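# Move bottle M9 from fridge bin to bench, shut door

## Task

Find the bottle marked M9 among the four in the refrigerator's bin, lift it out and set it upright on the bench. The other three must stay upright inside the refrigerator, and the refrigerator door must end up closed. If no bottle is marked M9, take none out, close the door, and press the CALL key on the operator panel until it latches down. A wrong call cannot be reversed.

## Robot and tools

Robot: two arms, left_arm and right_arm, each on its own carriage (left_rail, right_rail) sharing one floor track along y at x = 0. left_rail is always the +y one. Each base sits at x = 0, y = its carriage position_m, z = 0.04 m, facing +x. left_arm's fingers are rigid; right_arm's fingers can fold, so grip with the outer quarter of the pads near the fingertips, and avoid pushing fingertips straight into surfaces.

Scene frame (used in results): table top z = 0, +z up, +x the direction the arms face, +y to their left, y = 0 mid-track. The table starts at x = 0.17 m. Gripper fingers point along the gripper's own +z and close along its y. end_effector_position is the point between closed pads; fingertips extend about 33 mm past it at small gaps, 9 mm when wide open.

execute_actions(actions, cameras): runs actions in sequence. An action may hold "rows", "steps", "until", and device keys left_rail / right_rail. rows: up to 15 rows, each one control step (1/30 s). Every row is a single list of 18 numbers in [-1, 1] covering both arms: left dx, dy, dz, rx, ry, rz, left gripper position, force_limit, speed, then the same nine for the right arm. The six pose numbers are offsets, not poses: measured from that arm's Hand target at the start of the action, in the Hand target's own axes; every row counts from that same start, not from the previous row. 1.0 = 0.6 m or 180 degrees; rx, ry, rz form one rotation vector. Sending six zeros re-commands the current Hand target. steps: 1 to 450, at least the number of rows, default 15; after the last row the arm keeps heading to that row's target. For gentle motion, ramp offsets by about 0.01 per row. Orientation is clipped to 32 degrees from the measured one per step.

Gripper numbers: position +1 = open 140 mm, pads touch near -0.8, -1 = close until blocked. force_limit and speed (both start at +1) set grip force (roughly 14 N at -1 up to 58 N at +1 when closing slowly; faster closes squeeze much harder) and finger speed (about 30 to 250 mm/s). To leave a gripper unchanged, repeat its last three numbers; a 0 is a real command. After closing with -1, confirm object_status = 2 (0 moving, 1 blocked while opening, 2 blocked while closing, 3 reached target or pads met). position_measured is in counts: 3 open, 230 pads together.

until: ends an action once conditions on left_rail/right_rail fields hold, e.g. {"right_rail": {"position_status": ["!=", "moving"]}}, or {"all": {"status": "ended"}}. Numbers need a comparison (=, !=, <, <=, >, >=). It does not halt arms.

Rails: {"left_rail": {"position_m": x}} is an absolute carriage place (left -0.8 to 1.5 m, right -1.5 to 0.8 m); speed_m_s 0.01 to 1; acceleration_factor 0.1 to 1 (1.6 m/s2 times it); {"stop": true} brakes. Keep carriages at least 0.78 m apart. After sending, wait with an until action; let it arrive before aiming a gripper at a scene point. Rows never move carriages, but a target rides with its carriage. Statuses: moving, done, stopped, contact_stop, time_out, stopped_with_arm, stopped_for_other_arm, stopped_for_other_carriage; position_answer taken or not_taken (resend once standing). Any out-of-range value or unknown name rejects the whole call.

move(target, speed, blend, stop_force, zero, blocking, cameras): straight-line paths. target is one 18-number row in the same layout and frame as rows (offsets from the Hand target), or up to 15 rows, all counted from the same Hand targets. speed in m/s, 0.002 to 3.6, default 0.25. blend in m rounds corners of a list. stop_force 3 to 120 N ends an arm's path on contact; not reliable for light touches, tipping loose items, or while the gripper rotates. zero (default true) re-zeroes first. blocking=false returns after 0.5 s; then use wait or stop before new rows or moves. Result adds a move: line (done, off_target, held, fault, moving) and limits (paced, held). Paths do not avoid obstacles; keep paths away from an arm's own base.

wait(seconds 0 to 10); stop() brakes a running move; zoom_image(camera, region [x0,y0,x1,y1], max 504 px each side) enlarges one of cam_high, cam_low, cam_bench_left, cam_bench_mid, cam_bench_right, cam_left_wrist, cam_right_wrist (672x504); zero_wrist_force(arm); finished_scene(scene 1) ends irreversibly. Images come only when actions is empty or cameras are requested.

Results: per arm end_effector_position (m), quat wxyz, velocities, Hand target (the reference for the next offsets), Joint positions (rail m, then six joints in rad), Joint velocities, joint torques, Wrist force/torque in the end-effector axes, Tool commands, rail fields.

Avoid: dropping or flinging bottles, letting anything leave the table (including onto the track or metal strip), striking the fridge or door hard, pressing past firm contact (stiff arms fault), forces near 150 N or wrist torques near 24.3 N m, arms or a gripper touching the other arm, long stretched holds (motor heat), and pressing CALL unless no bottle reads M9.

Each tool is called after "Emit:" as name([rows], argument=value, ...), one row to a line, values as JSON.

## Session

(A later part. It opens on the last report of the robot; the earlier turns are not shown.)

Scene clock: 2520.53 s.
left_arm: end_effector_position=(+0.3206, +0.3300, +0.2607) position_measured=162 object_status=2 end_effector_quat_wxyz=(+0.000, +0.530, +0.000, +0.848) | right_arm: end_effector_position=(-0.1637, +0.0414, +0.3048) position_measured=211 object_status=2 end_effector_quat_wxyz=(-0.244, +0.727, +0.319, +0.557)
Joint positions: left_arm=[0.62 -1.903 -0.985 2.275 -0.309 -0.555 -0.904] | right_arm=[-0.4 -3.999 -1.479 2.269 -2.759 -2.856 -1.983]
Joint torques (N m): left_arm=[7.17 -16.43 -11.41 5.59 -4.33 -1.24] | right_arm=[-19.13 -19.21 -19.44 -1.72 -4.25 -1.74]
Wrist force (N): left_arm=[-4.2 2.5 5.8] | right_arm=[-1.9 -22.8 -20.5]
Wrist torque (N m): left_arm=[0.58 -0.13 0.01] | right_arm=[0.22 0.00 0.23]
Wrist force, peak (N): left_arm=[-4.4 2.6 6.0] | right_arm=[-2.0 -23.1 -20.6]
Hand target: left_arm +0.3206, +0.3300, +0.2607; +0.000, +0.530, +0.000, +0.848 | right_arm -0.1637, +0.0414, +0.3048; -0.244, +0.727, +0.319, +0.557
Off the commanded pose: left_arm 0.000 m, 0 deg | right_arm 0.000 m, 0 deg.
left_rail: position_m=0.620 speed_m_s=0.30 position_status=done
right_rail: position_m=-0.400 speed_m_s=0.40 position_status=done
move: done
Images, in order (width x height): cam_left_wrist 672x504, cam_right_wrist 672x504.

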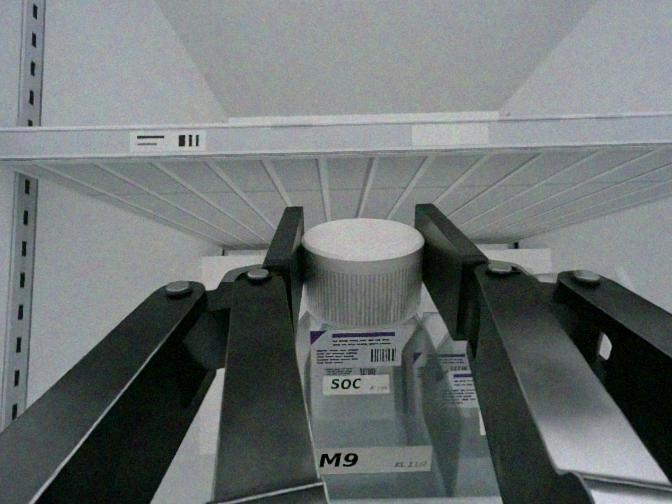

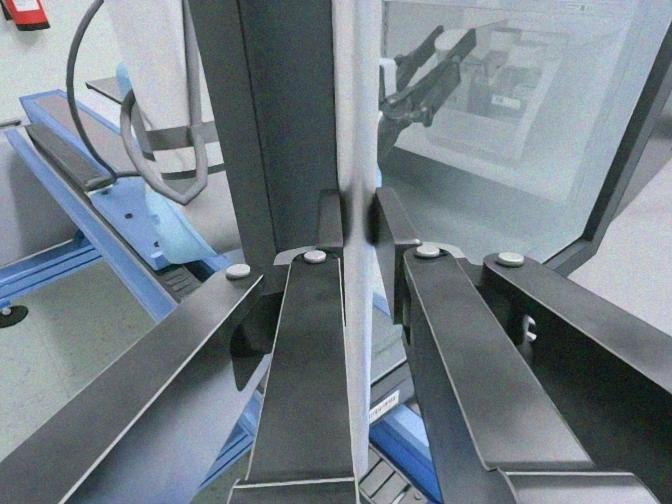

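Emit:
move(target=[0.0892,0,-0.0225,0,0,0,-0.98,1,-1,0,0,0,0,0,0,-0.98,1,-1], speed=0.05, stop_force=20, cameras=["cam_left_wrist"])

Scene clock: 2591.20 s.
left_arm: end_effector_position=(+0.2850, +0.3300, +0.3029) position_measured=162 object_status=2 end_effector_quat_wxyz=(+0.000, +0.530, +0.000, +0.848) | right_arm: end_effector_position=(-0.1637, +0.0414, +0.3048) position_measured=211 object_status=2 end_effector_quat_wxyz=(-0.244, +0.727, +0.319, +0.557)
Joint positions: left_arm=[0.62 -2.03 -1.157 2.306 -0.317 -0.634 -0.725] | right_arm=[-0.4 -3.999 -1.479 2.269 -2.759 -2.856 -1.983]
Joint torques (N m): left_arm=[-7.91 -37.42 2.81 5.46 -3.84 1.62] | right_arm=[-17.08 -17.36 -19.3 -1.3 -4.33 -1.77]
Wrist force (N): left_arm=[-5.0 2.4 6.7] | right_arm=[-1.9 -22.9 -20.5]
Wrist torque (N m): left_arm=[0.60 0.19 -0.13] | right_arm=[0.23 -0.03 0.23]
Wrist force, peak (N): left_arm=[-5.1 2.2 7.7] | right_arm=[-2.0 -22.9 -21.2]
Hand target: left_arm +0.2850, +0.3300, +0.3029; +0.000, +0.530, +0.000, +0.848 | right_arm -0.1637, +0.0414, +0.3048; -0.244, +0.727, +0.319, +0.557
Off the commanded pose: left_arm 0.000 m, 0 deg | right_arm 0.000 m, 0 deg.
left_rail: position_m=0.620 speed_m_s=0.30 position_status=done
right_rail: position_m=-0.400 speed_m_s=0.40 position_status=done
move: done
Images, in order (width x height): cam_left_wrist 672x504.

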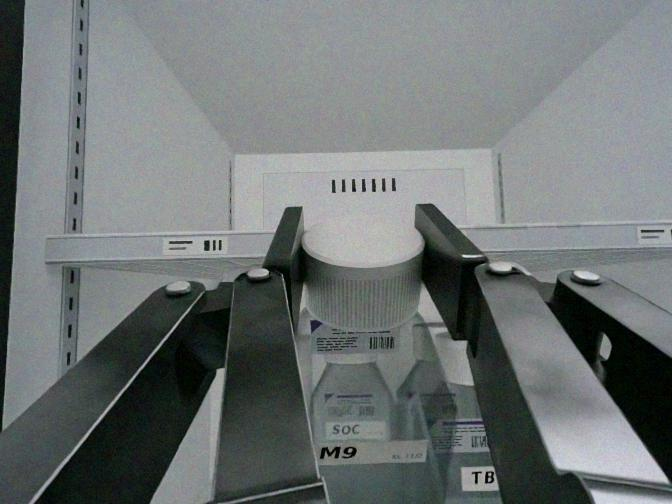

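Emit:
move([
  [0.0668,0,-0.0305,0,0,0,-0.98,1,-1,0,0,0,0,0,0,-0.98,1,-1],
  [0.1842,0,-0.2328,0,0,0,-0.98,1,-1,0,0,0,0,0,0,-0.98,1,-1],
], speed=0.08, blend=[0.015,0], cameras=["cam_left_wrist", "cam_right_wrist"])

Scene clock: 2612.83 s.
left_arm: end_effector_position=(+0.1110, +0.3300, +0.3411) position_measured=162 object_status=2 end_effector_quat_wxyz=(+0.000, +0.530, +0.000, +0.848) | right_arm: end_effector_position=(-0.1637, +0.0414, +0.3048) position_measured=211 object_status=2 end_effector_quat_wxyz=(-0.244, +0.727, +0.319, +0.557)
Joint positions: left_arm=[0.62 -2.506 -1.262 2.205 -0.398 -1.008 -0.313] | right_arm=[-0.4 -3.999 -1.479 2.269 -2.759 -2.856 -1.983]
Joint torques (N m): left_arm=[-7.36 -11.46 -17.12 6.08 -3.1 1.44] | right_arm=[-17.34 -17.95 -18.2 -1.02 -4.46 -1.72]
Wrist force (N): left_arm=[-4.4 2.5 4.6] | right_arm=[-1.7 -22.6 -20.1]
Wrist torque (N m): left_arm=[0.67 0.01 -0.12] | right_arm=[0.22 -0.03 0.22]
Wrist force, peak (N): left_arm=[-6.0 2.5 7.0] | right_arm=[-1.9 -23.3 -20.5]
Hand target: left_arm +0.1110, +0.3300, +0.3411; +0.000, +0.530, +0.000, +0.848 | right_arm -0.1637, +0.0414, +0.3048; -0.244, +0.727, +0.319, +0.557
Off the commanded pose: left_arm 0.000 m, 0 deg | right_arm 0.000 m, 0 deg.
left_rail: position_m=0.620 speed_m_s=0.30 position_status=done
right_rail: position_m=-0.400 speed_m_s=0.40 position_status=done
move: done
Images, in order (width x height): cam_left_wrist 672x504, cam_right_wrist 672x504.

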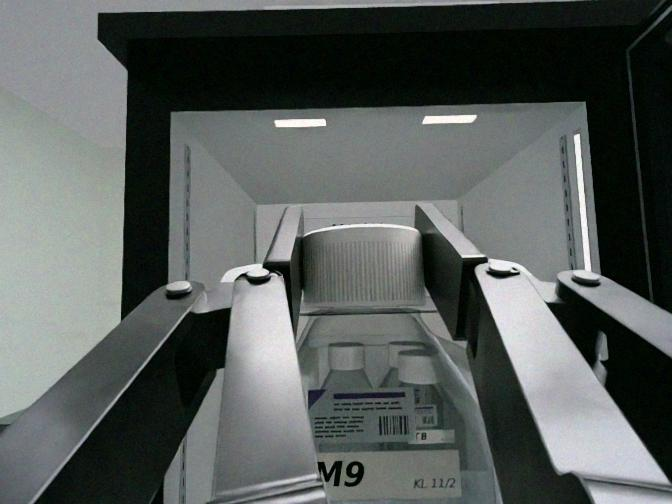

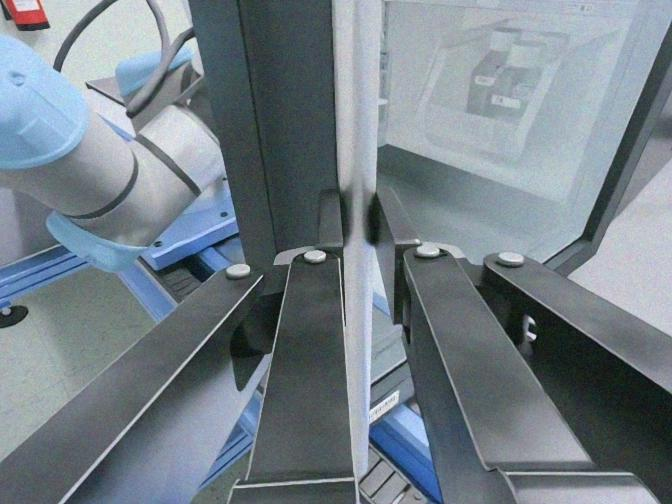

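Emit:
move(target=[0.0068,0,0.0015,0,-0.1333,0,-0.98,1,-1,0,0,0,0,0,0,-0.98,1,-1], speed=0.15, cameras=["cam_left_wrist", "cam_right_wrist"])

Scene clock: 2639.57 s.
left_arm: end_effector_position=(+0.1100, +0.3300, +0.3451) position_measured=162 object_status=2 end_effector_quat_wxyz=(+0.000, +0.695, +0.000, +0.719) | right_arm: end_effector_position=(-0.1637, +0.0414, +0.3048) position_measured=211 object_status=2 end_effector_quat_wxyz=(-0.244, +0.727, +0.319, +0.557)
Joint positions: left_arm=[0.62 -2.564 -1.595 2.111 -0.474 -0.994 -0.023] | right_arm=[-0.4 -3.999 -1.479 2.269 -2.759 -2.856 -1.983]
Joint torques (N m): left_arm=[-7.74 -28.89 -25.63 1.65 0.94 1.88] | right_arm=[-18.2 -17.76 -17.84 -0.95 -4.54 -1.61]
Wrist force (N): left_arm=[-3.8 1.9 4.8] | right_arm=[-1.6 -22.6 -20.4]
Wrist torque (N m): left_arm=[0.49 0.06 -0.16] | right_arm=[0.21 -0.05 0.23]
Wrist force, peak (N): left_arm=[-4.6 2.3 5.0] | right_arm=[-1.7 -22.9 -20.3]
Hand target: left_arm +0.1100, +0.3300, +0.3451; +0.000, +0.695, +0.000, +0.719 | right_arm -0.1637, +0.0414, +0.3048; -0.244, +0.727, +0.319, +0.557
Off the commanded pose: left_arm 0.000 m, 0 deg | right_arm 0.000 m, 0 deg.
left_rail: position_m=0.620 speed_m_s=0.30 position_status=done
right_rail: position_m=-0.400 speed_m_s=0.40 position_status=done
move: done
Images, in order (width x height): cam_left_wrist 672x504, cam_right_wrist 672x504.

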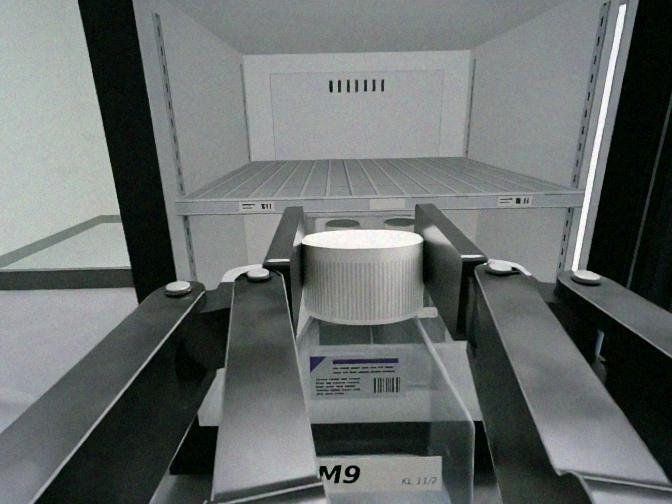

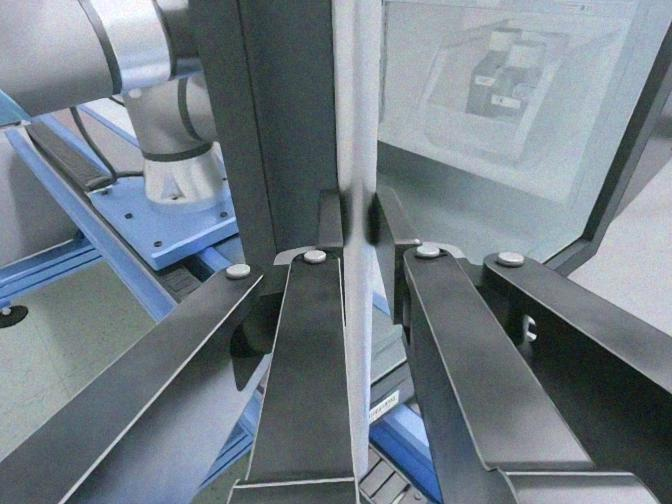

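Emit:
execute_actions([
  {"left_rail": {"position_m": 1.11, "speed_m_s": 0.3, "acceleration_factor": 0.2}, "steps": 200, "until": {"left_rail": {"position_status": ["!=", "moving"]}}},
], cameras=["cam_left_wrist", "cam_bench_left", "cam_high"])

Scene clock: 2653.10 s.
left_arm: end_effector_position=(+0.1100, +0.8200, +0.3451) position_measured=162 object_status=2 end_effector_quat_wxyz=(+0.000, +0.695, +0.000, +0.719) | right_arm: end_effector_position=(-0.1637, +0.0414, +0.3048) position_measured=211 object_status=2 end_effector_quat_wxyz=(-0.244, +0.727, +0.319, +0.557)
Joint positions: left_arm=[1.11 -2.564 -1.595 2.111 -0.474 -0.994 -0.023] | right_arm=[-0.4 -3.999 -1.479 2.269 -2.759 -2.856 -1.983]
Joint torques (N m): left_arm=[-4.76 -25.6 -22.53 2.3 -1.05 1.42] | right_arm=[-18.09 -18.03 -17.97 -0.69 -4.85 -1.27]
Wrist force (N): left_arm=[-3.8 2.1 4.5] | right_arm=[-1.6 -22.6 -20.1]
Wrist torque (N m): left_arm=[0.53 0.04 -0.15] | right_arm=[0.23 -0.05 0.23]
Wrist force, peak (N): left_arm=[-3.8 2.7 4.9] | right_arm=[-1.9 -22.9 -20.4]
Hand target: left_arm +0.1100, +0.8200, +0.3451; +0.000, +0.695, +0.000, +0.719 | right_arm -0.1637, +0.0414, +0.3048; -0.244, +0.727, +0.319, +0.557
Tool commands: left_gripper/position=-0.98 left_gripper/force_limit=+1.0 left_gripper/speed=-1.0 right_gripper/position=-0.98 right_gripper/force_limit=+1.0 right_gripper/speed=-1.0
Off the commanded pose: left_arm 0.000 m, 0 deg | right_arm 0.000 m, 0 deg.
left_rail: position_m=1.110 speed_m_s=0.30 position_status=done
right_rail: position_m=-0.400 speed_m_s=0.40 position_status=done
Images, in order (width x height): cam_high 672x504, cam_bench_left 672x504, cam_left_wrist 672x504.

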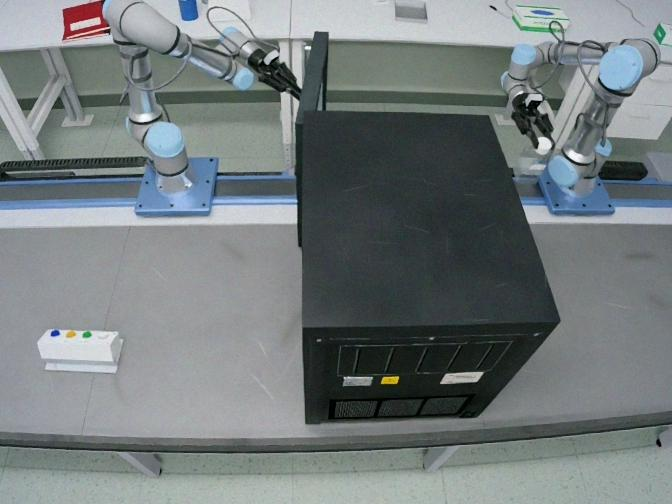

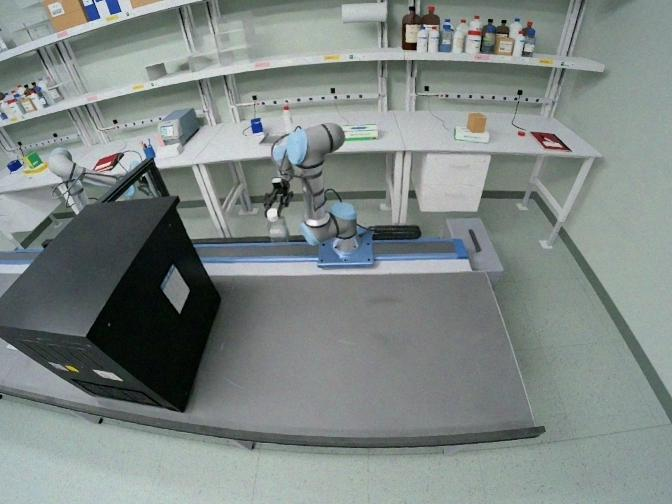

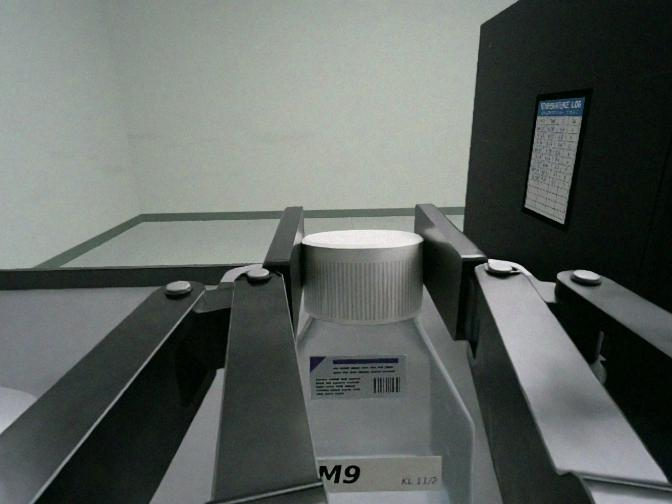

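Emit:
zoom_image(camera="cam_bench_left", region=[220, 120, 400, 280])

Scaled by 2.800 from the camera's 672x504 image, which has a finer 960x720 frame.

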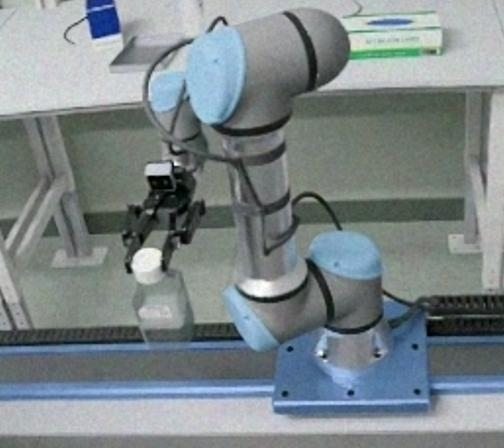

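Emit:
move(target=[-0.2557,0,0.3913,0,0,0,-0.98,1,-1,0,0,0,0,0,0,-0.98,1,-1], speed=0.1, cameras=["cam_left_wrist", "cam_bench_left", "cam_low"])

Emit:
zoom_image(camera="cam_bench_left", region=[220, 160, 380, 320])

Scene clock: 2671.27 s.
left_arm: end_effector_position=(+0.3500, +0.8200, +0.2000) position_measured=162 object_status=2 end_effector_quat_wxyz=(+0.000, +0.695, +0.000, +0.719) | right_arm: end_effector_position=(-0.1637, +0.0414, +0.3048) position_measured=211 object_status=2 end_effector_quat_wxyz=(-0.244, +0.727, +0.319, +0.557)
Joint positions: left_arm=[1.11 -1.91 -1.416 2.436 -0.915 -0.341 -0.098] | right_arm=[-0.4 -3.999 -1.479 2.269 -2.759 -2.856 -1.983]
Joint torques (N m): left_arm=[9.15 -6.84 -18.65 1.14 1.09 -1.45] | right_arm=[-17.53 -18.51 -15.23 -0.64 -5 -1.02]
Wrist force (N): left_arm=[-3.7 1.7 4.9] | right_arm=[-1.6 -23.0 -20.2]
Wrist torque (N m): left_arm=[0.47 0.00 0.02] | right_arm=[0.14 -0.05 0.23]
Wrist force, peak (N): left_arm=[-4.6 1.5 5.8] | right_arm=[-1.9 -22.9 -20.4]
Hand target: left_arm +0.3500, +0.8200, +0.2000; +0.000, +0.695, +0.000, +0.719 | right_arm -0.1637, +0.0414, +0.3048; -0.244, +0.727, +0.319, +0.557
Off the commanded pose: left_arm 0.000 m, 0 deg | right_arm 0.000 m, 0 deg.
left_rail: position_m=1.110 speed_m_s=0.30 position_status=done
right_rail: position_m=-0.400 speed_m_s=0.40 position_status=done
move: done
Images, in order (width x height): cam_low 672x504, cam_bench_left 672x504, cam_left_wrist 672x504.

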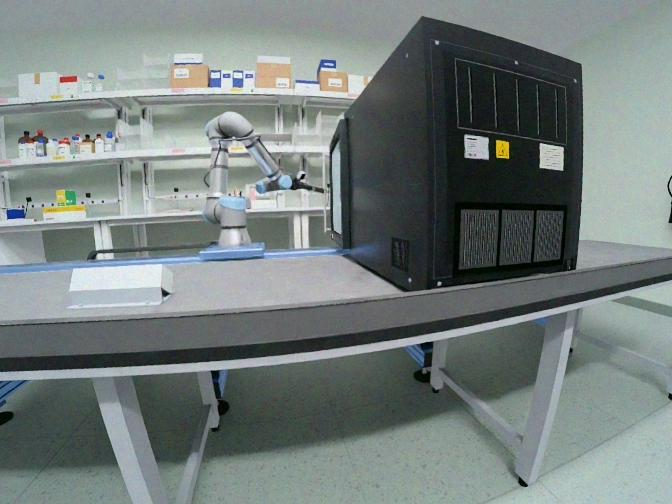

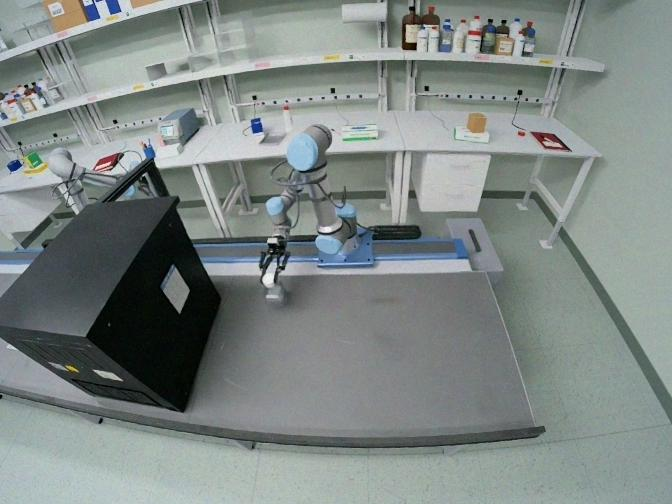

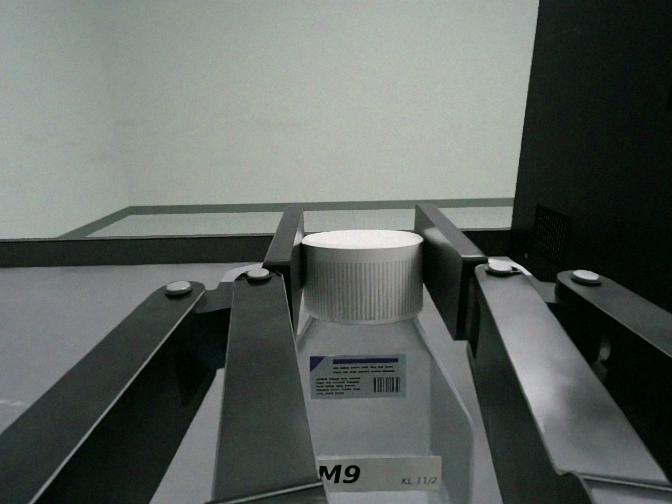

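Scaled by 3.150 from the camera's 672x504 image, which has a finer 960x720 frame.

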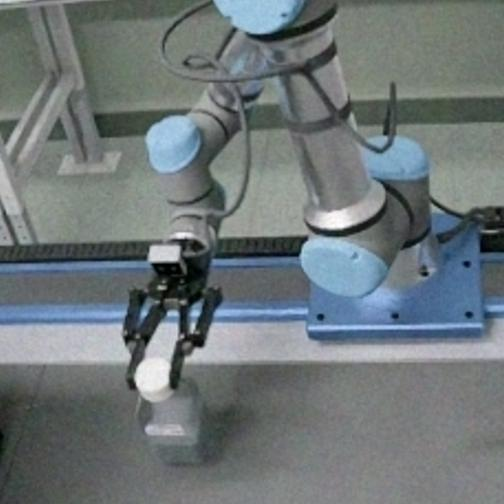

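Emit:
move(target=[-0.1249,0,-0.0044,0,0,0,-0.98,1,-1,0,0,0,0,0,0,-0.98,1,-1], speed=0.02, stop_force=5, cameras=["cam_left_wrist", "cam_bench_left"])

Scene clock: 2682.13 s.
left_arm: end_effector_position=(+0.3500, +0.8200, +0.1764) position_measured=162 object_status=2 end_effector_quat_wxyz=(+0.000, +0.695, +0.000, +0.719) | right_arm: end_effector_position=(-0.1637, +0.0414, +0.3048) position_measured=211 object_status=2 end_effector_quat_wxyz=(-0.244, +0.727, +0.319, +0.557)
Joint positions: left_arm=[1.11 -1.91 -1.34 2.452 -1.007 -0.341 -0.099] | right_arm=[-0.4 -3.999 -1.479 2.269 -2.759 -2.856 -1.983]
Joint torques (N m): left_arm=[5.83 -32.88 -16.73 3.19 0.32 -0.87] | right_arm=[-18.78 -18.75 -16.14 -0.46 -5.41 -1.14]
Wrist force (N): left_arm=[-4.2 2.0 5.0] | right_arm=[-1.6 -22.6 -20.2]
Wrist torque (N m): left_arm=[0.50 0.08 0.00] | right_arm=[0.21 -0.05 0.23]
Wrist force, peak (N): left_arm=[24.4 2.4 4.0] | right_arm=[-1.7 -22.9 -20.5]
Hand target: left_arm +0.3500, +0.8200, +0.1764; +0.000, +0.695, +0.000, +0.719 (not the last commanded pose) | right_arm -0.1637, +0.0414, +0.3048; -0.244, +0.727, +0.319, +0.557
Off the commanded pose: left_arm 0.051 m, 0 deg | right_arm 0.000 m, 0 deg.
left_rail: position_m=1.110 speed_m_s=0.30 position_status=done
right_rail: position_m=-0.400 speed_m_s=0.40 position_status=done
move: contact (left_arm)
Images, in order (width x height): cam_bench_left 672x504, cam_left_wrist 672x504.

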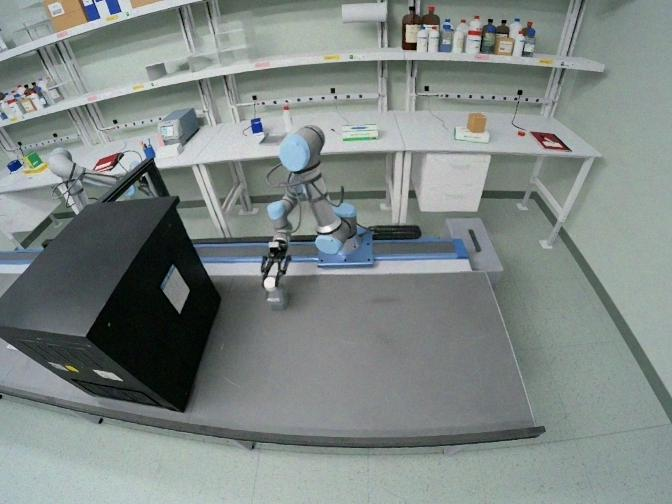

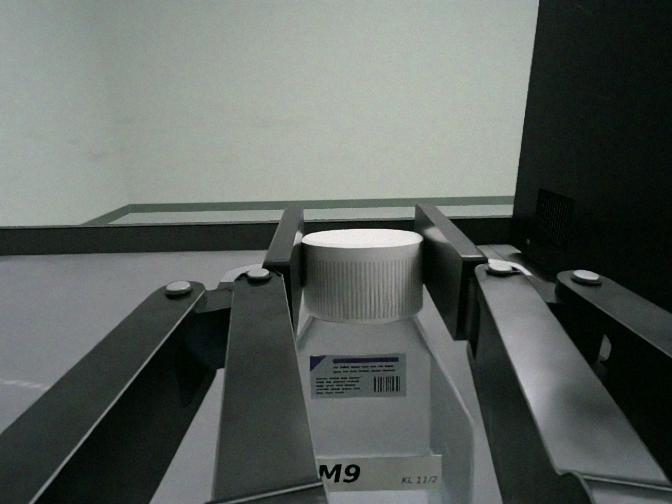

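Emit:
zoom_image(camera="cam_bench_left", region=[220, 200, 340, 330])

Emit:
move(target=[-0.0083,0,-0.0003,0,0,0,-0.98,1,-1,0,0,0,0,0,0,-0.98,1,-1], speed=0.005, stop_force=4)

Scaled by 3.877 from the camera's 672x504 image, which has a finer 960x720 frame.

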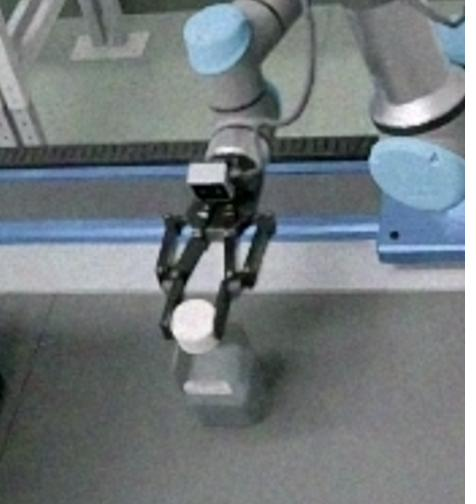

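Scene clock: 2697.17 s.
left_arm: end_effector_position=(+0.3500, +0.8200, +0.1761) position_measured=162 object_status=2 end_effector_quat_wxyz=(+0.000, +0.695, +0.000, +0.719) | right_arm: end_effector_position=(-0.1637, +0.0414, +0.3048) position_measured=211 object_status=2 end_effector_quat_wxyz=(-0.244, +0.727, +0.319, +0.557)
Joint positions: left_arm=[1.11 -1.91 -1.339 2.452 -1.009 -0.341 -0.099] | right_arm=[-0.4 -3.999 -1.479 2.269 -2.759 -2.856 -1.983]
Joint torques (N m): left_arm=[5.99 -32.83 -14.87 2.67 0.19 -1] | right_arm=[-16.95 -19.07 -16.82 -0.24 -5.55 -1.03]
Wrist force (N): left_arm=[0.4 2.1 4.9] | right_arm=[-1.6 -22.6 -20.6]
Wrist torque (N m): left_arm=[0.46 0.11 0.02] | right_arm=[0.21 -0.05 0.23]
Wrist force, peak (N): left_arm=[8.2 2.4 4.9] | right_arm=[-2.0 -23.0 -20.4]
Hand target: left_arm +0.3500, +0.8199, +0.1761; +0.000, +0.695, +0.000, +0.719 (not the last commanded pose) | right_arm -0.1637, +0.0414, +0.3048; -0.244, +0.727, +0.319, +0.557
Off the commanded pose: left_arm 0.005 m, 0 deg | right_arm 0.000 m, 0 deg.
left_rail: position_m=1.110 speed_m_s=0.30 position_status=done
right_rail: position_m=-0.400 speed_m_s=0.40 position_status=done
move: contact (left_arm)

Emit:
execute_actions([
  {"rows": [[0,0,0,0,0,0,-0.05,0,-1,0,0,0,0,0,0,-0.98,1,-1]], "steps": 40},
], cameras=["cam_left_wrist", "cam_bench_left"])

Scene clock: 2707.40 s.
left_arm: end_effector_position=(+0.3500, +0.8199, +0.1761) position_measured=135 object_status=3 end_effector_quat_wxyz=(+0.000, +0.695, +0.000, +0.719) | right_arm: end_effector_position=(-0.1637, +0.0414, +0.3048) position_measured=211 object_status=2 end_effector_quat_wxyz=(-0.244, +0.727, +0.319, +0.557)
Joint positions: left_arm=[1.11 -1.91 -1.339 2.452 -1.009 -0.341 -0.099] | right_arm=[-0.4 -3.999 -1.479 2.269 -2.759 -2.856 -1.983]
Joint torques (N m): left_arm=[5.88 -32.22 -15.57 2.59 0.23 0.84] | right_arm=[-17.1 -19.13 -15.54 -0.21 -5.61 -0.73]
Wrist force (N): left_arm=[-0.2 2.1 5.1] | right_arm=[-1.7 -22.5 -20.2]
Wrist torque (N m): left_arm=[0.54 0.02 0.00] | right_arm=[0.25 -0.02 0.23]
Wrist force, peak (N): left_arm=[0.4 2.5 5.2] | right_arm=[-2.0 -22.7 -20.7]
Hand target: left_arm +0.3500, +0.8199, +0.1761; +0.000, +0.695, +0.000, +0.719 | right_arm -0.1637, +0.0414, +0.3048; -0.244, +0.727, +0.319, +0.557
Off the commanded pose: left_arm 0.000 m, 0 deg | right_arm 0.000 m, 0 deg.
left_rail: position_m=1.110 speed_m_s=0.30 position_status=done
right_rail: position_m=-0.400 speed_m_s=0.40 position_status=done
Images, in order (width x height): cam_bench_left 672x504, cam_left_wrist 672x504.

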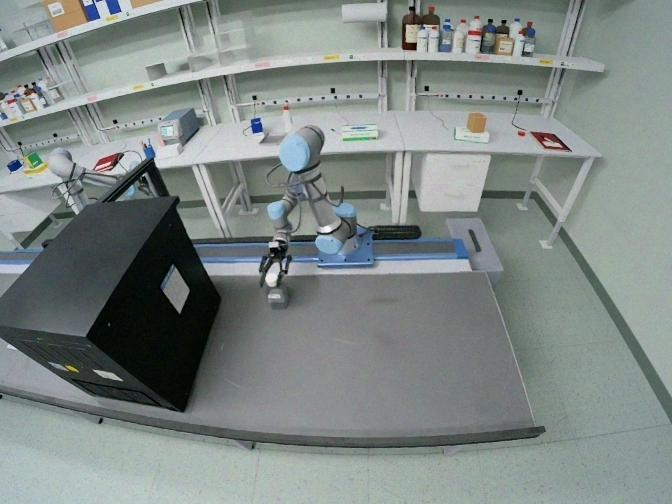

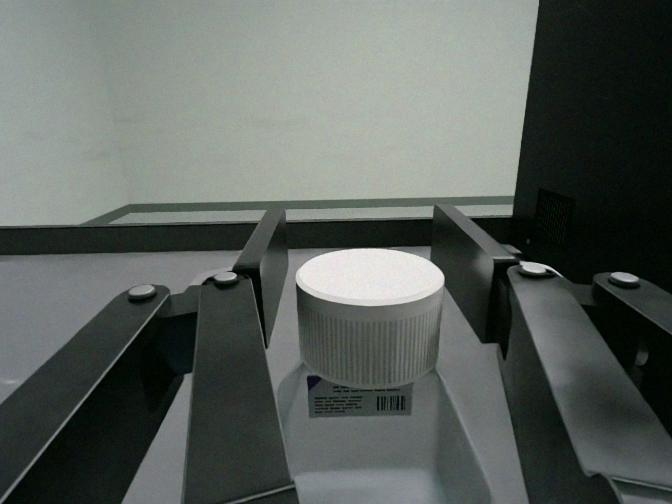

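Emit:
zoom_image(camera="cam_bench_left", region=[220, 200, 340, 330])

Emit:
zoom_image(camera="cam_left_wrist", region=[240, 220, 520, 504])

Scaled by 3.877 from the camera's 672x504 image, which has a finer 960x720 frame.

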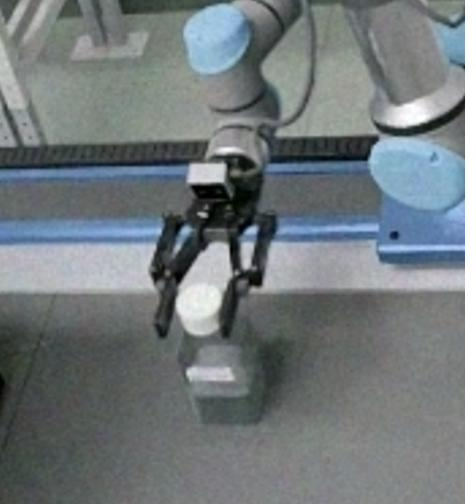

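Scaled by 1.775 from the camera's 672x504 image, which has a finer 960x720 frame.

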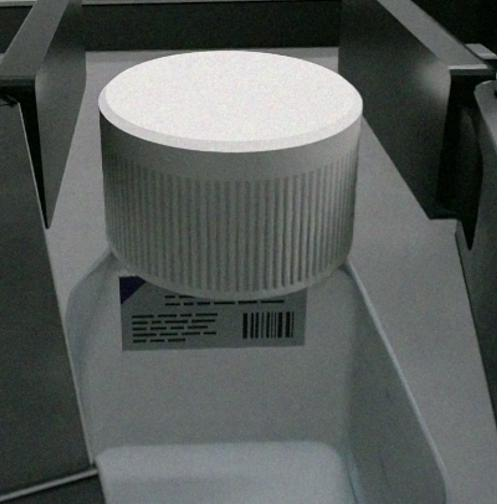

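Emit:
move(target=[0,0,-0.2667,0,0,0,-0.05,0,-1,0,0,0,0,0,0,-0.98,1,-1], speed=0.08, cameras=["cam_left_wrist", "cam_bench_left", "cam_right_wrist"])

Emit:
zoom_image(camera="cam_bench_left", region=[220, 200, 340, 330])

Scene clock: 2727.07 s.
left_arm: end_effector_position=(+0.1901, +0.8199, +0.1705) position_measured=135 object_status=3 end_effector_quat_wxyz=(+0.000, +0.695, +0.000, +0.719) | right_arm: end_effector_position=(-0.1637, +0.0414, +0.3048) position_measured=211 object_status=2 end_effector_quat_wxyz=(-0.244, +0.727, +0.319, +0.557)
Joint positions: left_arm=[1.11 -2.404 -1.294 2.408 -1.067 -0.833 -0.032] | right_arm=[-0.4 -3.999 -1.479 2.269 -2.759 -2.856 -1.983]
Joint torques (N m): left_arm=[-7.22 -7.88 -16.16 3.63 -1.91 1.73] | right_arm=[-16.17 -18.44 -14.01 -0.15 -5.7 -0.53]
Wrist force (N): left_arm=[-0.1 1.9 4.8] | right_arm=[-1.6 -22.6 -20.2]
Wrist torque (N m): left_arm=[0.49 -0.01 -0.13] | right_arm=[0.22 -0.05 0.23]
Wrist force, peak (N): left_arm=[-0.2 1.8 5.8] | right_arm=[-1.7 -22.9 -20.6]
Hand target: left_arm +0.1900, +0.8199, +0.1705; +0.000, +0.695, +0.000, +0.719 | right_arm -0.1637, +0.0414, +0.3048; -0.244, +0.727, +0.319, +0.557
Off the commanded pose: left_arm 0.000 m, 0 deg | right_arm 0.000 m, 0 deg.
left_rail: position_m=1.110 speed_m_s=0.30 position_status=done
right_rail: position_m=-0.400 speed_m_s=0.40 position_status=done
move: done
Images, in order (width x height): cam_bench_left 672x504, cam_left_wrist 672x504, cam_right_wrist 672x504.

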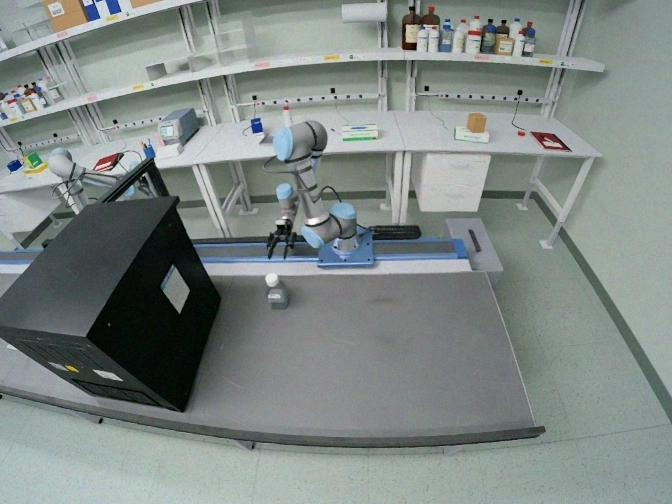

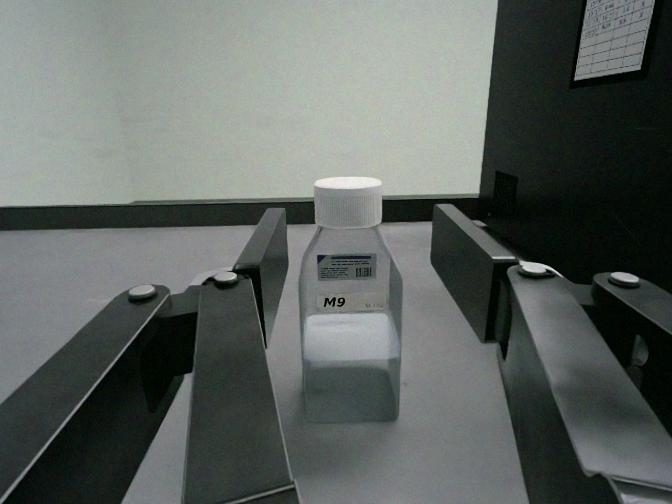

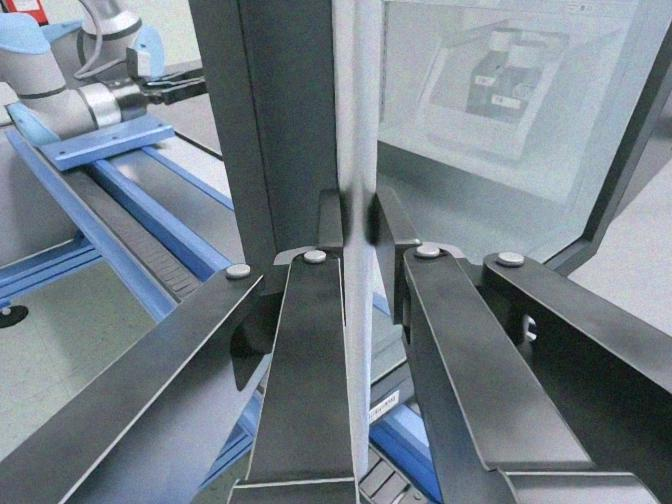

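Scaled by 3.877 from the camera's 672x504 image, which has a finer 960x720 frame.

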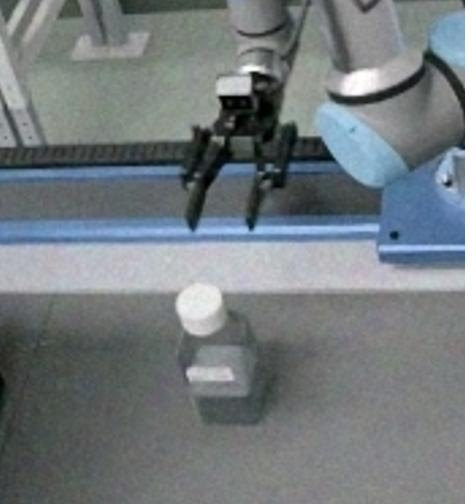

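Emit:
move([
  [0,0,0,0,0,0,-0.05,0,-1,0.0133,-0.0456,0.0497,-0.0055,0,0.0015,-0.98,1,-1],
  [0,0,0,0,0,0,-0.05,0,-1,0.0302,-0.091,0.1126,-0.0122,0,0.0033,-0.98,1,-1],
  [0,0,0,0,0,0,-0.05,0,-1,0.0481,-0.1293,0.1796,-0.019,0,0.0051,-0.98,1,-1],
  [0,0,0,0,0,0,-0.05,0,-1,0.067,-0.1601,0.2501,-0.0258,0,0.0069,-0.98,1,-1],
  [0,0,0,0,0,0,-0.05,0,-1,0.0866,-0.1831,0.3233,-0.0325,0,0.0087,-0.98,1,-1],
  [0,0,0,0,0,0,-0.05,0,-1,0.1067,-0.1981,0.3982,-0.0393,0,0.0105,-0.98,1,-1],
  [0,0,0,0,0,0,-0.05,0,-1,0.1271,-0.2049,0.4742,-0.046,0,0.0123,-0.98,1,-1],
], speed=0.06, blend=[0.01,0.01,0.01,0.01,0.01,0.01,0], cameras=["cam_right_wrist"])

Scene clock: 2793.07 s.
left_arm: end_effector_position=(+0.1900, +0.8199, +0.1705) position_measured=135 object_status=3 end_effector_quat_wxyz=(+0.000, +0.695, +0.000, +0.719) | right_arm: end_effector_position=(-0.0547, +0.3414, +0.3046) position_measured=211 object_status=2 end_effector_quat_wxyz=(-0.202, +0.749, +0.264, +0.574)
Joint positions: left_arm=[1.11 -2.404 -1.294 2.408 -1.067 -0.834 -0.032] | right_arm=[-0.4 -4.446 -0.948 1.624 -3.224 -2.658 -2.604]
Joint torques (N m): left_arm=[-7.96 -8.31 -14.86 3.52 -1.63 1.53] | right_arm=[-4.1 -36.01 -28.43 0.35 2.92 -2.37]
Wrist force (N): left_arm=[-0.3 2.1 4.9] | right_arm=[3.8 2.8 -2.1]
Wrist torque (N m): left_arm=[0.53 0.03 -0.13] | right_arm=[-1.08 0.54 0.51]
Wrist force, peak (N): left_arm=[-0.1 2.1 5.4] | right_arm=[-0.9 -27.9 -26.4]
Hand target: left_arm +0.1900, +0.8199, +0.1705; +0.000, +0.695, +0.000, +0.719 | right_arm -0.0547, +0.3414, +0.3046; -0.202, +0.749, +0.264, +0.574
Off the commanded pose: left_arm 0.000 m, 0 deg | right_arm 0.000 m, 0 deg.
left_rail: position_m=1.110 speed_m_s=0.30 position_status=done
right_rail: position_m=-0.400 speed_m_s=0.40 position_status=done
move: done
Images, in order (width x height): cam_right_wrist 672x504.

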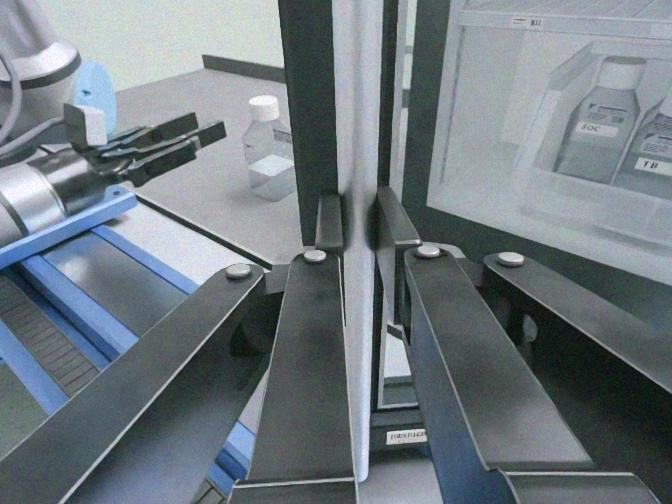

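Emit:
move([
  [0,0,0,0,0,0,-0.05,0,-1,0.0202,-0.0106,0.0755,-0.0068,0,0.0018,-0.98,1,-1],
  [0,0,0,0,0,0,-0.05,0,-1,0.0406,-0.0127,0.1516,-0.0135,0,0.0036,-0.98,1,-1],
  [0,0,0,0,0,0,-0.05,0,-1,0.061,-0.0067,0.2275,-0.0203,0,0.0054,-0.98,1,-1],
  [0,0,0,0,0,0,-0.05,0,-1,0.081,0.0077,0.3024,-0.027,0,0.0073,-0.98,1,-1],
  [0,0,0,0,0,0,-0.05,0,-1,0.1005,0.03,0.3752,-0.0338,0,0.0091,-0.98,1,-1],
  [0,0,0,0,0,0,-0.05,0,-1,0.1193,0.0602,0.4453,-0.0406,0,0.0109,-0.98,1,-1],
], speed=0.06, blend=[0.01,0.01,0.01,0.01,0.01,0], cameras=["cam_right_wrist"])

Scene clock: 2821.77 s.
left_arm: end_effector_position=(+0.1900, +0.8199, +0.1705) position_measured=135 object_status=3 end_effector_quat_wxyz=(+0.000, +0.695, +0.000, +0.719) | right_arm: end_effector_position=(+0.1835, +0.4866, +0.3043) position_measured=211 object_status=2 end_effector_quat_wxyz=(-0.164, +0.764, +0.214, +0.586)
Joint positions: left_arm=[1.11 -2.404 -1.294 2.408 -1.067 -0.834 -0.032] | right_arm=[-0.4 -4.795 -0.681 1.146 -3.176 -2.468 -2.798]
Joint torques (N m): left_arm=[-8.13 -8.29 -12.7 3.19 -1.54 1.32] | right_arm=[-12.31 -37.77 -22.26 2.44 -0.82 -2.22]
Wrist force (N): left_arm=[-0.1 1.7 5.0] | right_arm=[16.2 -16.1 -1.5]
Wrist torque (N m): left_arm=[0.46 0.00 -0.13] | right_arm=[-0.73 0.76 0.43]
Wrist force, peak (N): left_arm=[-0.3 2.2 5.3] | right_arm=[19.3 -34.2 2.4]
Hand target: left_arm +0.1900, +0.8199, +0.1705; +0.000, +0.695, +0.000, +0.719 | right_arm +0.1835, +0.4866, +0.3043; -0.164, +0.764, +0.214, +0.586
Off the commanded pose: left_arm 0.000 m, 0 deg | right_arm 0.000 m, 0 deg.
left_rail: position_m=1.110 speed_m_s=0.30 position_status=done
right_rail: position_m=-0.400 speed_m_s=0.40 position_status=done
move: done
Images, in order (width x height): cam_right_wrist 672x504.

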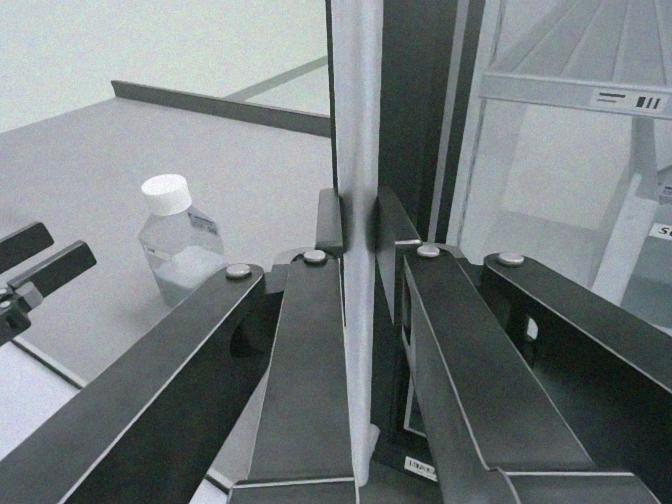

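Emit:
move([
  [0,0,0,0,0,0,-0.05,0,-1,0.0134,0.018,0.0472,-0.0045,0,0.0012,-0.98,1,-1],
  [0,0,0,0,0,0,-0.05,0,-1,0.02,0.0282,0.0703,-0.0068,0,0.0018,-0.98,1,-1],
  [0,0,0,0,0,0,-0.05,0,-1,0.022,0.0315,0.0774,-0.0068,0,0.0018,-0.98,1,-1],
], speed=0.03, stop_force=30, blend=[0.005,0.003,0], cameras=["cam_right_wrist", "cam_bench_left", "cam_high"])

Scene clock: 2839.40 s.
left_arm: end_effector_position=(+0.1900, +0.8199, +0.1705) position_measured=135 object_status=3 end_effector_quat_wxyz=(+0.000, +0.695, +0.000, +0.719) | right_arm: end_effector_position=(+0.2324, +0.4952, +0.3048) position_measured=211 object_status=2 end_effector_quat_wxyz=(-0.157, +0.767, +0.205, +0.588)
Joint positions: left_arm=[1.11 -2.404 -1.294 2.408 -1.067 -0.834 -0.032] | right_arm=[-0.4 -4.855 -0.651 1.086 -3.166 -2.433 -2.822]
Joint torques (N m): left_arm=[-7.84 -7.93 -10.85 3.02 -1.29 1.07] | right_arm=[-10.52 -61 -7.33 1.34 -7.33 2.21]
Wrist force (N): left_arm=[-0.4 2.0 5.0] | right_arm=[3.5 -19.2 -21.1]
Wrist torque (N m): left_arm=[0.51 0.05 -0.13] | right_arm=[-0.23 0.52 0.40]
Wrist force, peak (N): left_arm=[-0.2 2.1 5.2] | right_arm=[-4.3 -15.6 -46.4]
Hand target: left_arm +0.1900, +0.8199, +0.1705; +0.000, +0.695, +0.000, +0.719 | right_arm +0.2324, +0.4952, +0.3048; -0.157, +0.767, +0.205, +0.588 (not the last commanded pose)
Off the commanded pose: left_arm 0.000 m, 0 deg | right_arm 0.002 m, 0 deg.
left_rail: position_m=1.110 speed_m_s=0.30 position_status=done
right_rail: position_m=-0.400 speed_m_s=0.40 position_status=done
move: contact (right_arm); path passed 2 of 3 targets; blend cut to 0.0024 m at target 2
Images, in order (width x height): cam_high 672x504, cam_bench_left 672x504, cam_right_wrist 672x504.

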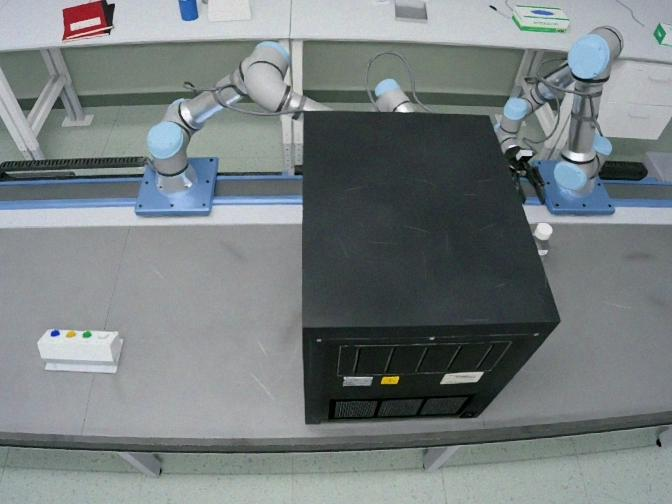

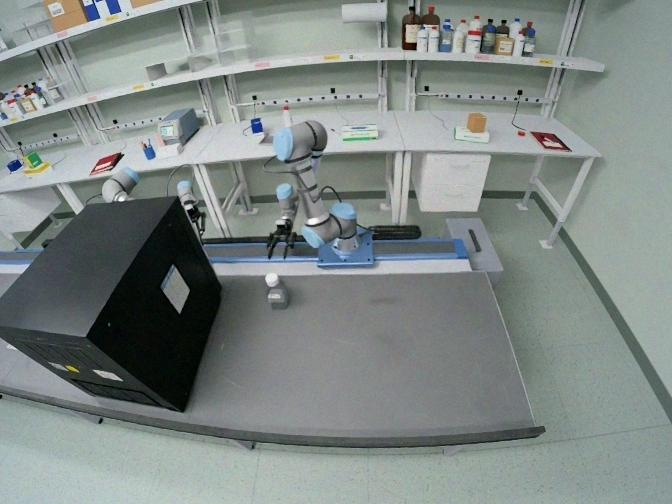

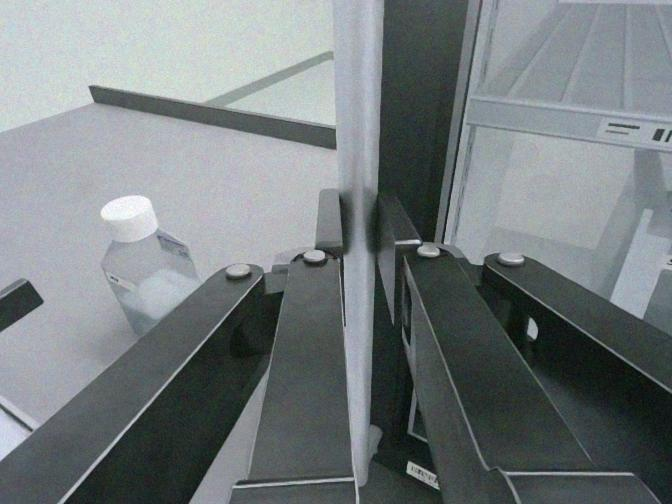

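Emit:
execute_actions([
  {"rows": [[0,0,0,0,0,0,-0.05,0,-1,0,0,0,0,0,0,-0.3,0,-1]], "steps": 45},
])

Emit:
move(target=[0,0,0,0,0,0,-0.05,0,-1,0,0,-0.1667,0,0,0,-0.3,0,-1], speed=0.1, cameras=["cam_right_wrist"])

Scene clock: 2851.83 s.
left_arm: end_effector_position=(+0.1900, +0.8199, +0.1705) position_measured=135 object_status=3 end_effector_quat_wxyz=(+0.000, +0.695, +0.000, +0.719) | right_arm: end_effector_position=(+0.2324, +0.4952, +0.3048) position_measured=167 object_status=3 end_effector_quat_wxyz=(-0.157, +0.767, +0.205, +0.588)
Joint positions: left_arm=[1.11 -2.404 -1.294 2.408 -1.067 -0.834 -0.032] | right_arm=[-0.4 -4.855 -0.651 1.086 -3.166 -2.433 -2.822]
Joint torques (N m): left_arm=[-7.65 -8.23 -9.28 2.71 -1.15 0.87] | right_arm=[9.31 -61.18 -14.79 -4.14 1.31 2.14]
Wrist force (N): left_arm=[-0.2 2.1 5.0] | right_arm=[0.5 -1.8 -2.5]
Wrist torque (N m): left_arm=[0.53 0.02 -0.13] | right_arm=[-0.58 0.35 0.18]
Wrist force, peak (N): left_arm=[-0.4 2.0 5.3] | right_arm=[3.2 -19.4 -21.5]
Hand target: left_arm +0.1900, +0.8199, +0.1705; +0.000, +0.695, +0.000, +0.719 | right_arm +0.2324, +0.4952, +0.3048; -0.157, +0.767, +0.205, +0.588
Off the commanded pose: left_arm 0.000 m, 0 deg | right_arm 0.000 m, 0 deg.
left_rail: position_m=1.110 speed_m_s=0.30 position_status=done
right_rail: position_m=-0.400 speed_m_s=0.40 position_status=done

Scene clock: 2853.30 s.
left_arm: end_effector_position=(+0.1900, +0.8199, +0.1705) position_measured=135 object_status=3 end_effector_quat_wxyz=(+0.000, +0.695, +0.000, +0.719) | right_arm: end_effector_position=(+0.1488, +0.4470, +0.3308) position_measured=167 object_status=3 end_effector_quat_wxyz=(-0.157, +0.767, +0.205, +0.588)
Joint positions: left_arm=[1.11 -2.404 -1.294 2.408 -1.067 -0.834 -0.032] | right_arm=[-0.4 -4.744 -0.788 1.268 -3.148 -2.534 -2.745]
Joint torques (N m): left_arm=[-8.18 -8.49 -8.91 2.66 -1.18 0.9] | right_arm=[11.58 -63.51 -10.93 -0.62 -3.58 2.19]
Wrist force (N): left_arm=[-0.1 1.9 5.0] | right_arm=[0.8 -1.5 -2.6]
Wrist torque (N m): left_arm=[0.49 -0.01 -0.12] | right_arm=[-0.52 0.30 0.15]
Wrist force, peak (N): left_arm=[-0.4 2.0 5.2] | right_arm=[0.6 -1.8 -4.1]
Hand target: left_arm +0.1900, +0.8199, +0.1705; +0.000, +0.695, +0.000, +0.719 | right_arm +0.1487, +0.4469, +0.3309; -0.157, +0.767, +0.205, +0.588
Off the commanded pose: left_arm 0.000 m, 0 deg | right_arm 0.000 m, 0 deg.
left_rail: position_m=1.110 speed_m_s=0.30 position_status=done
right_rail: position_m=-0.400 speed_m_s=0.40 position_status=done
move: done
Images, in order (width x height): cam_right_wrist 672x504.

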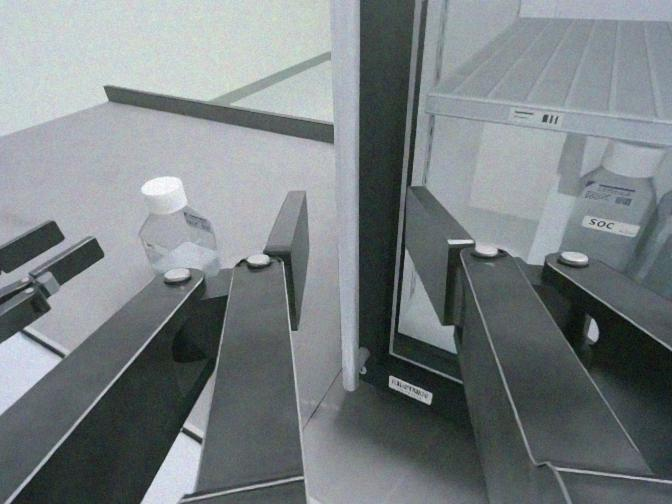

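Emit:
zoom_image(camera="cam_right_wrist", region=[500, 80, 672, 300])

Scaled by 2.291 from the camera's 672x504 image, which has a finer 960x720 frame.

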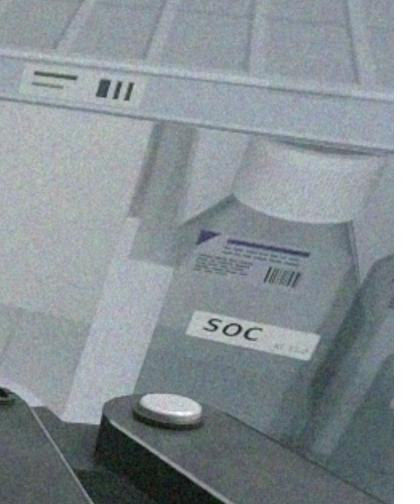

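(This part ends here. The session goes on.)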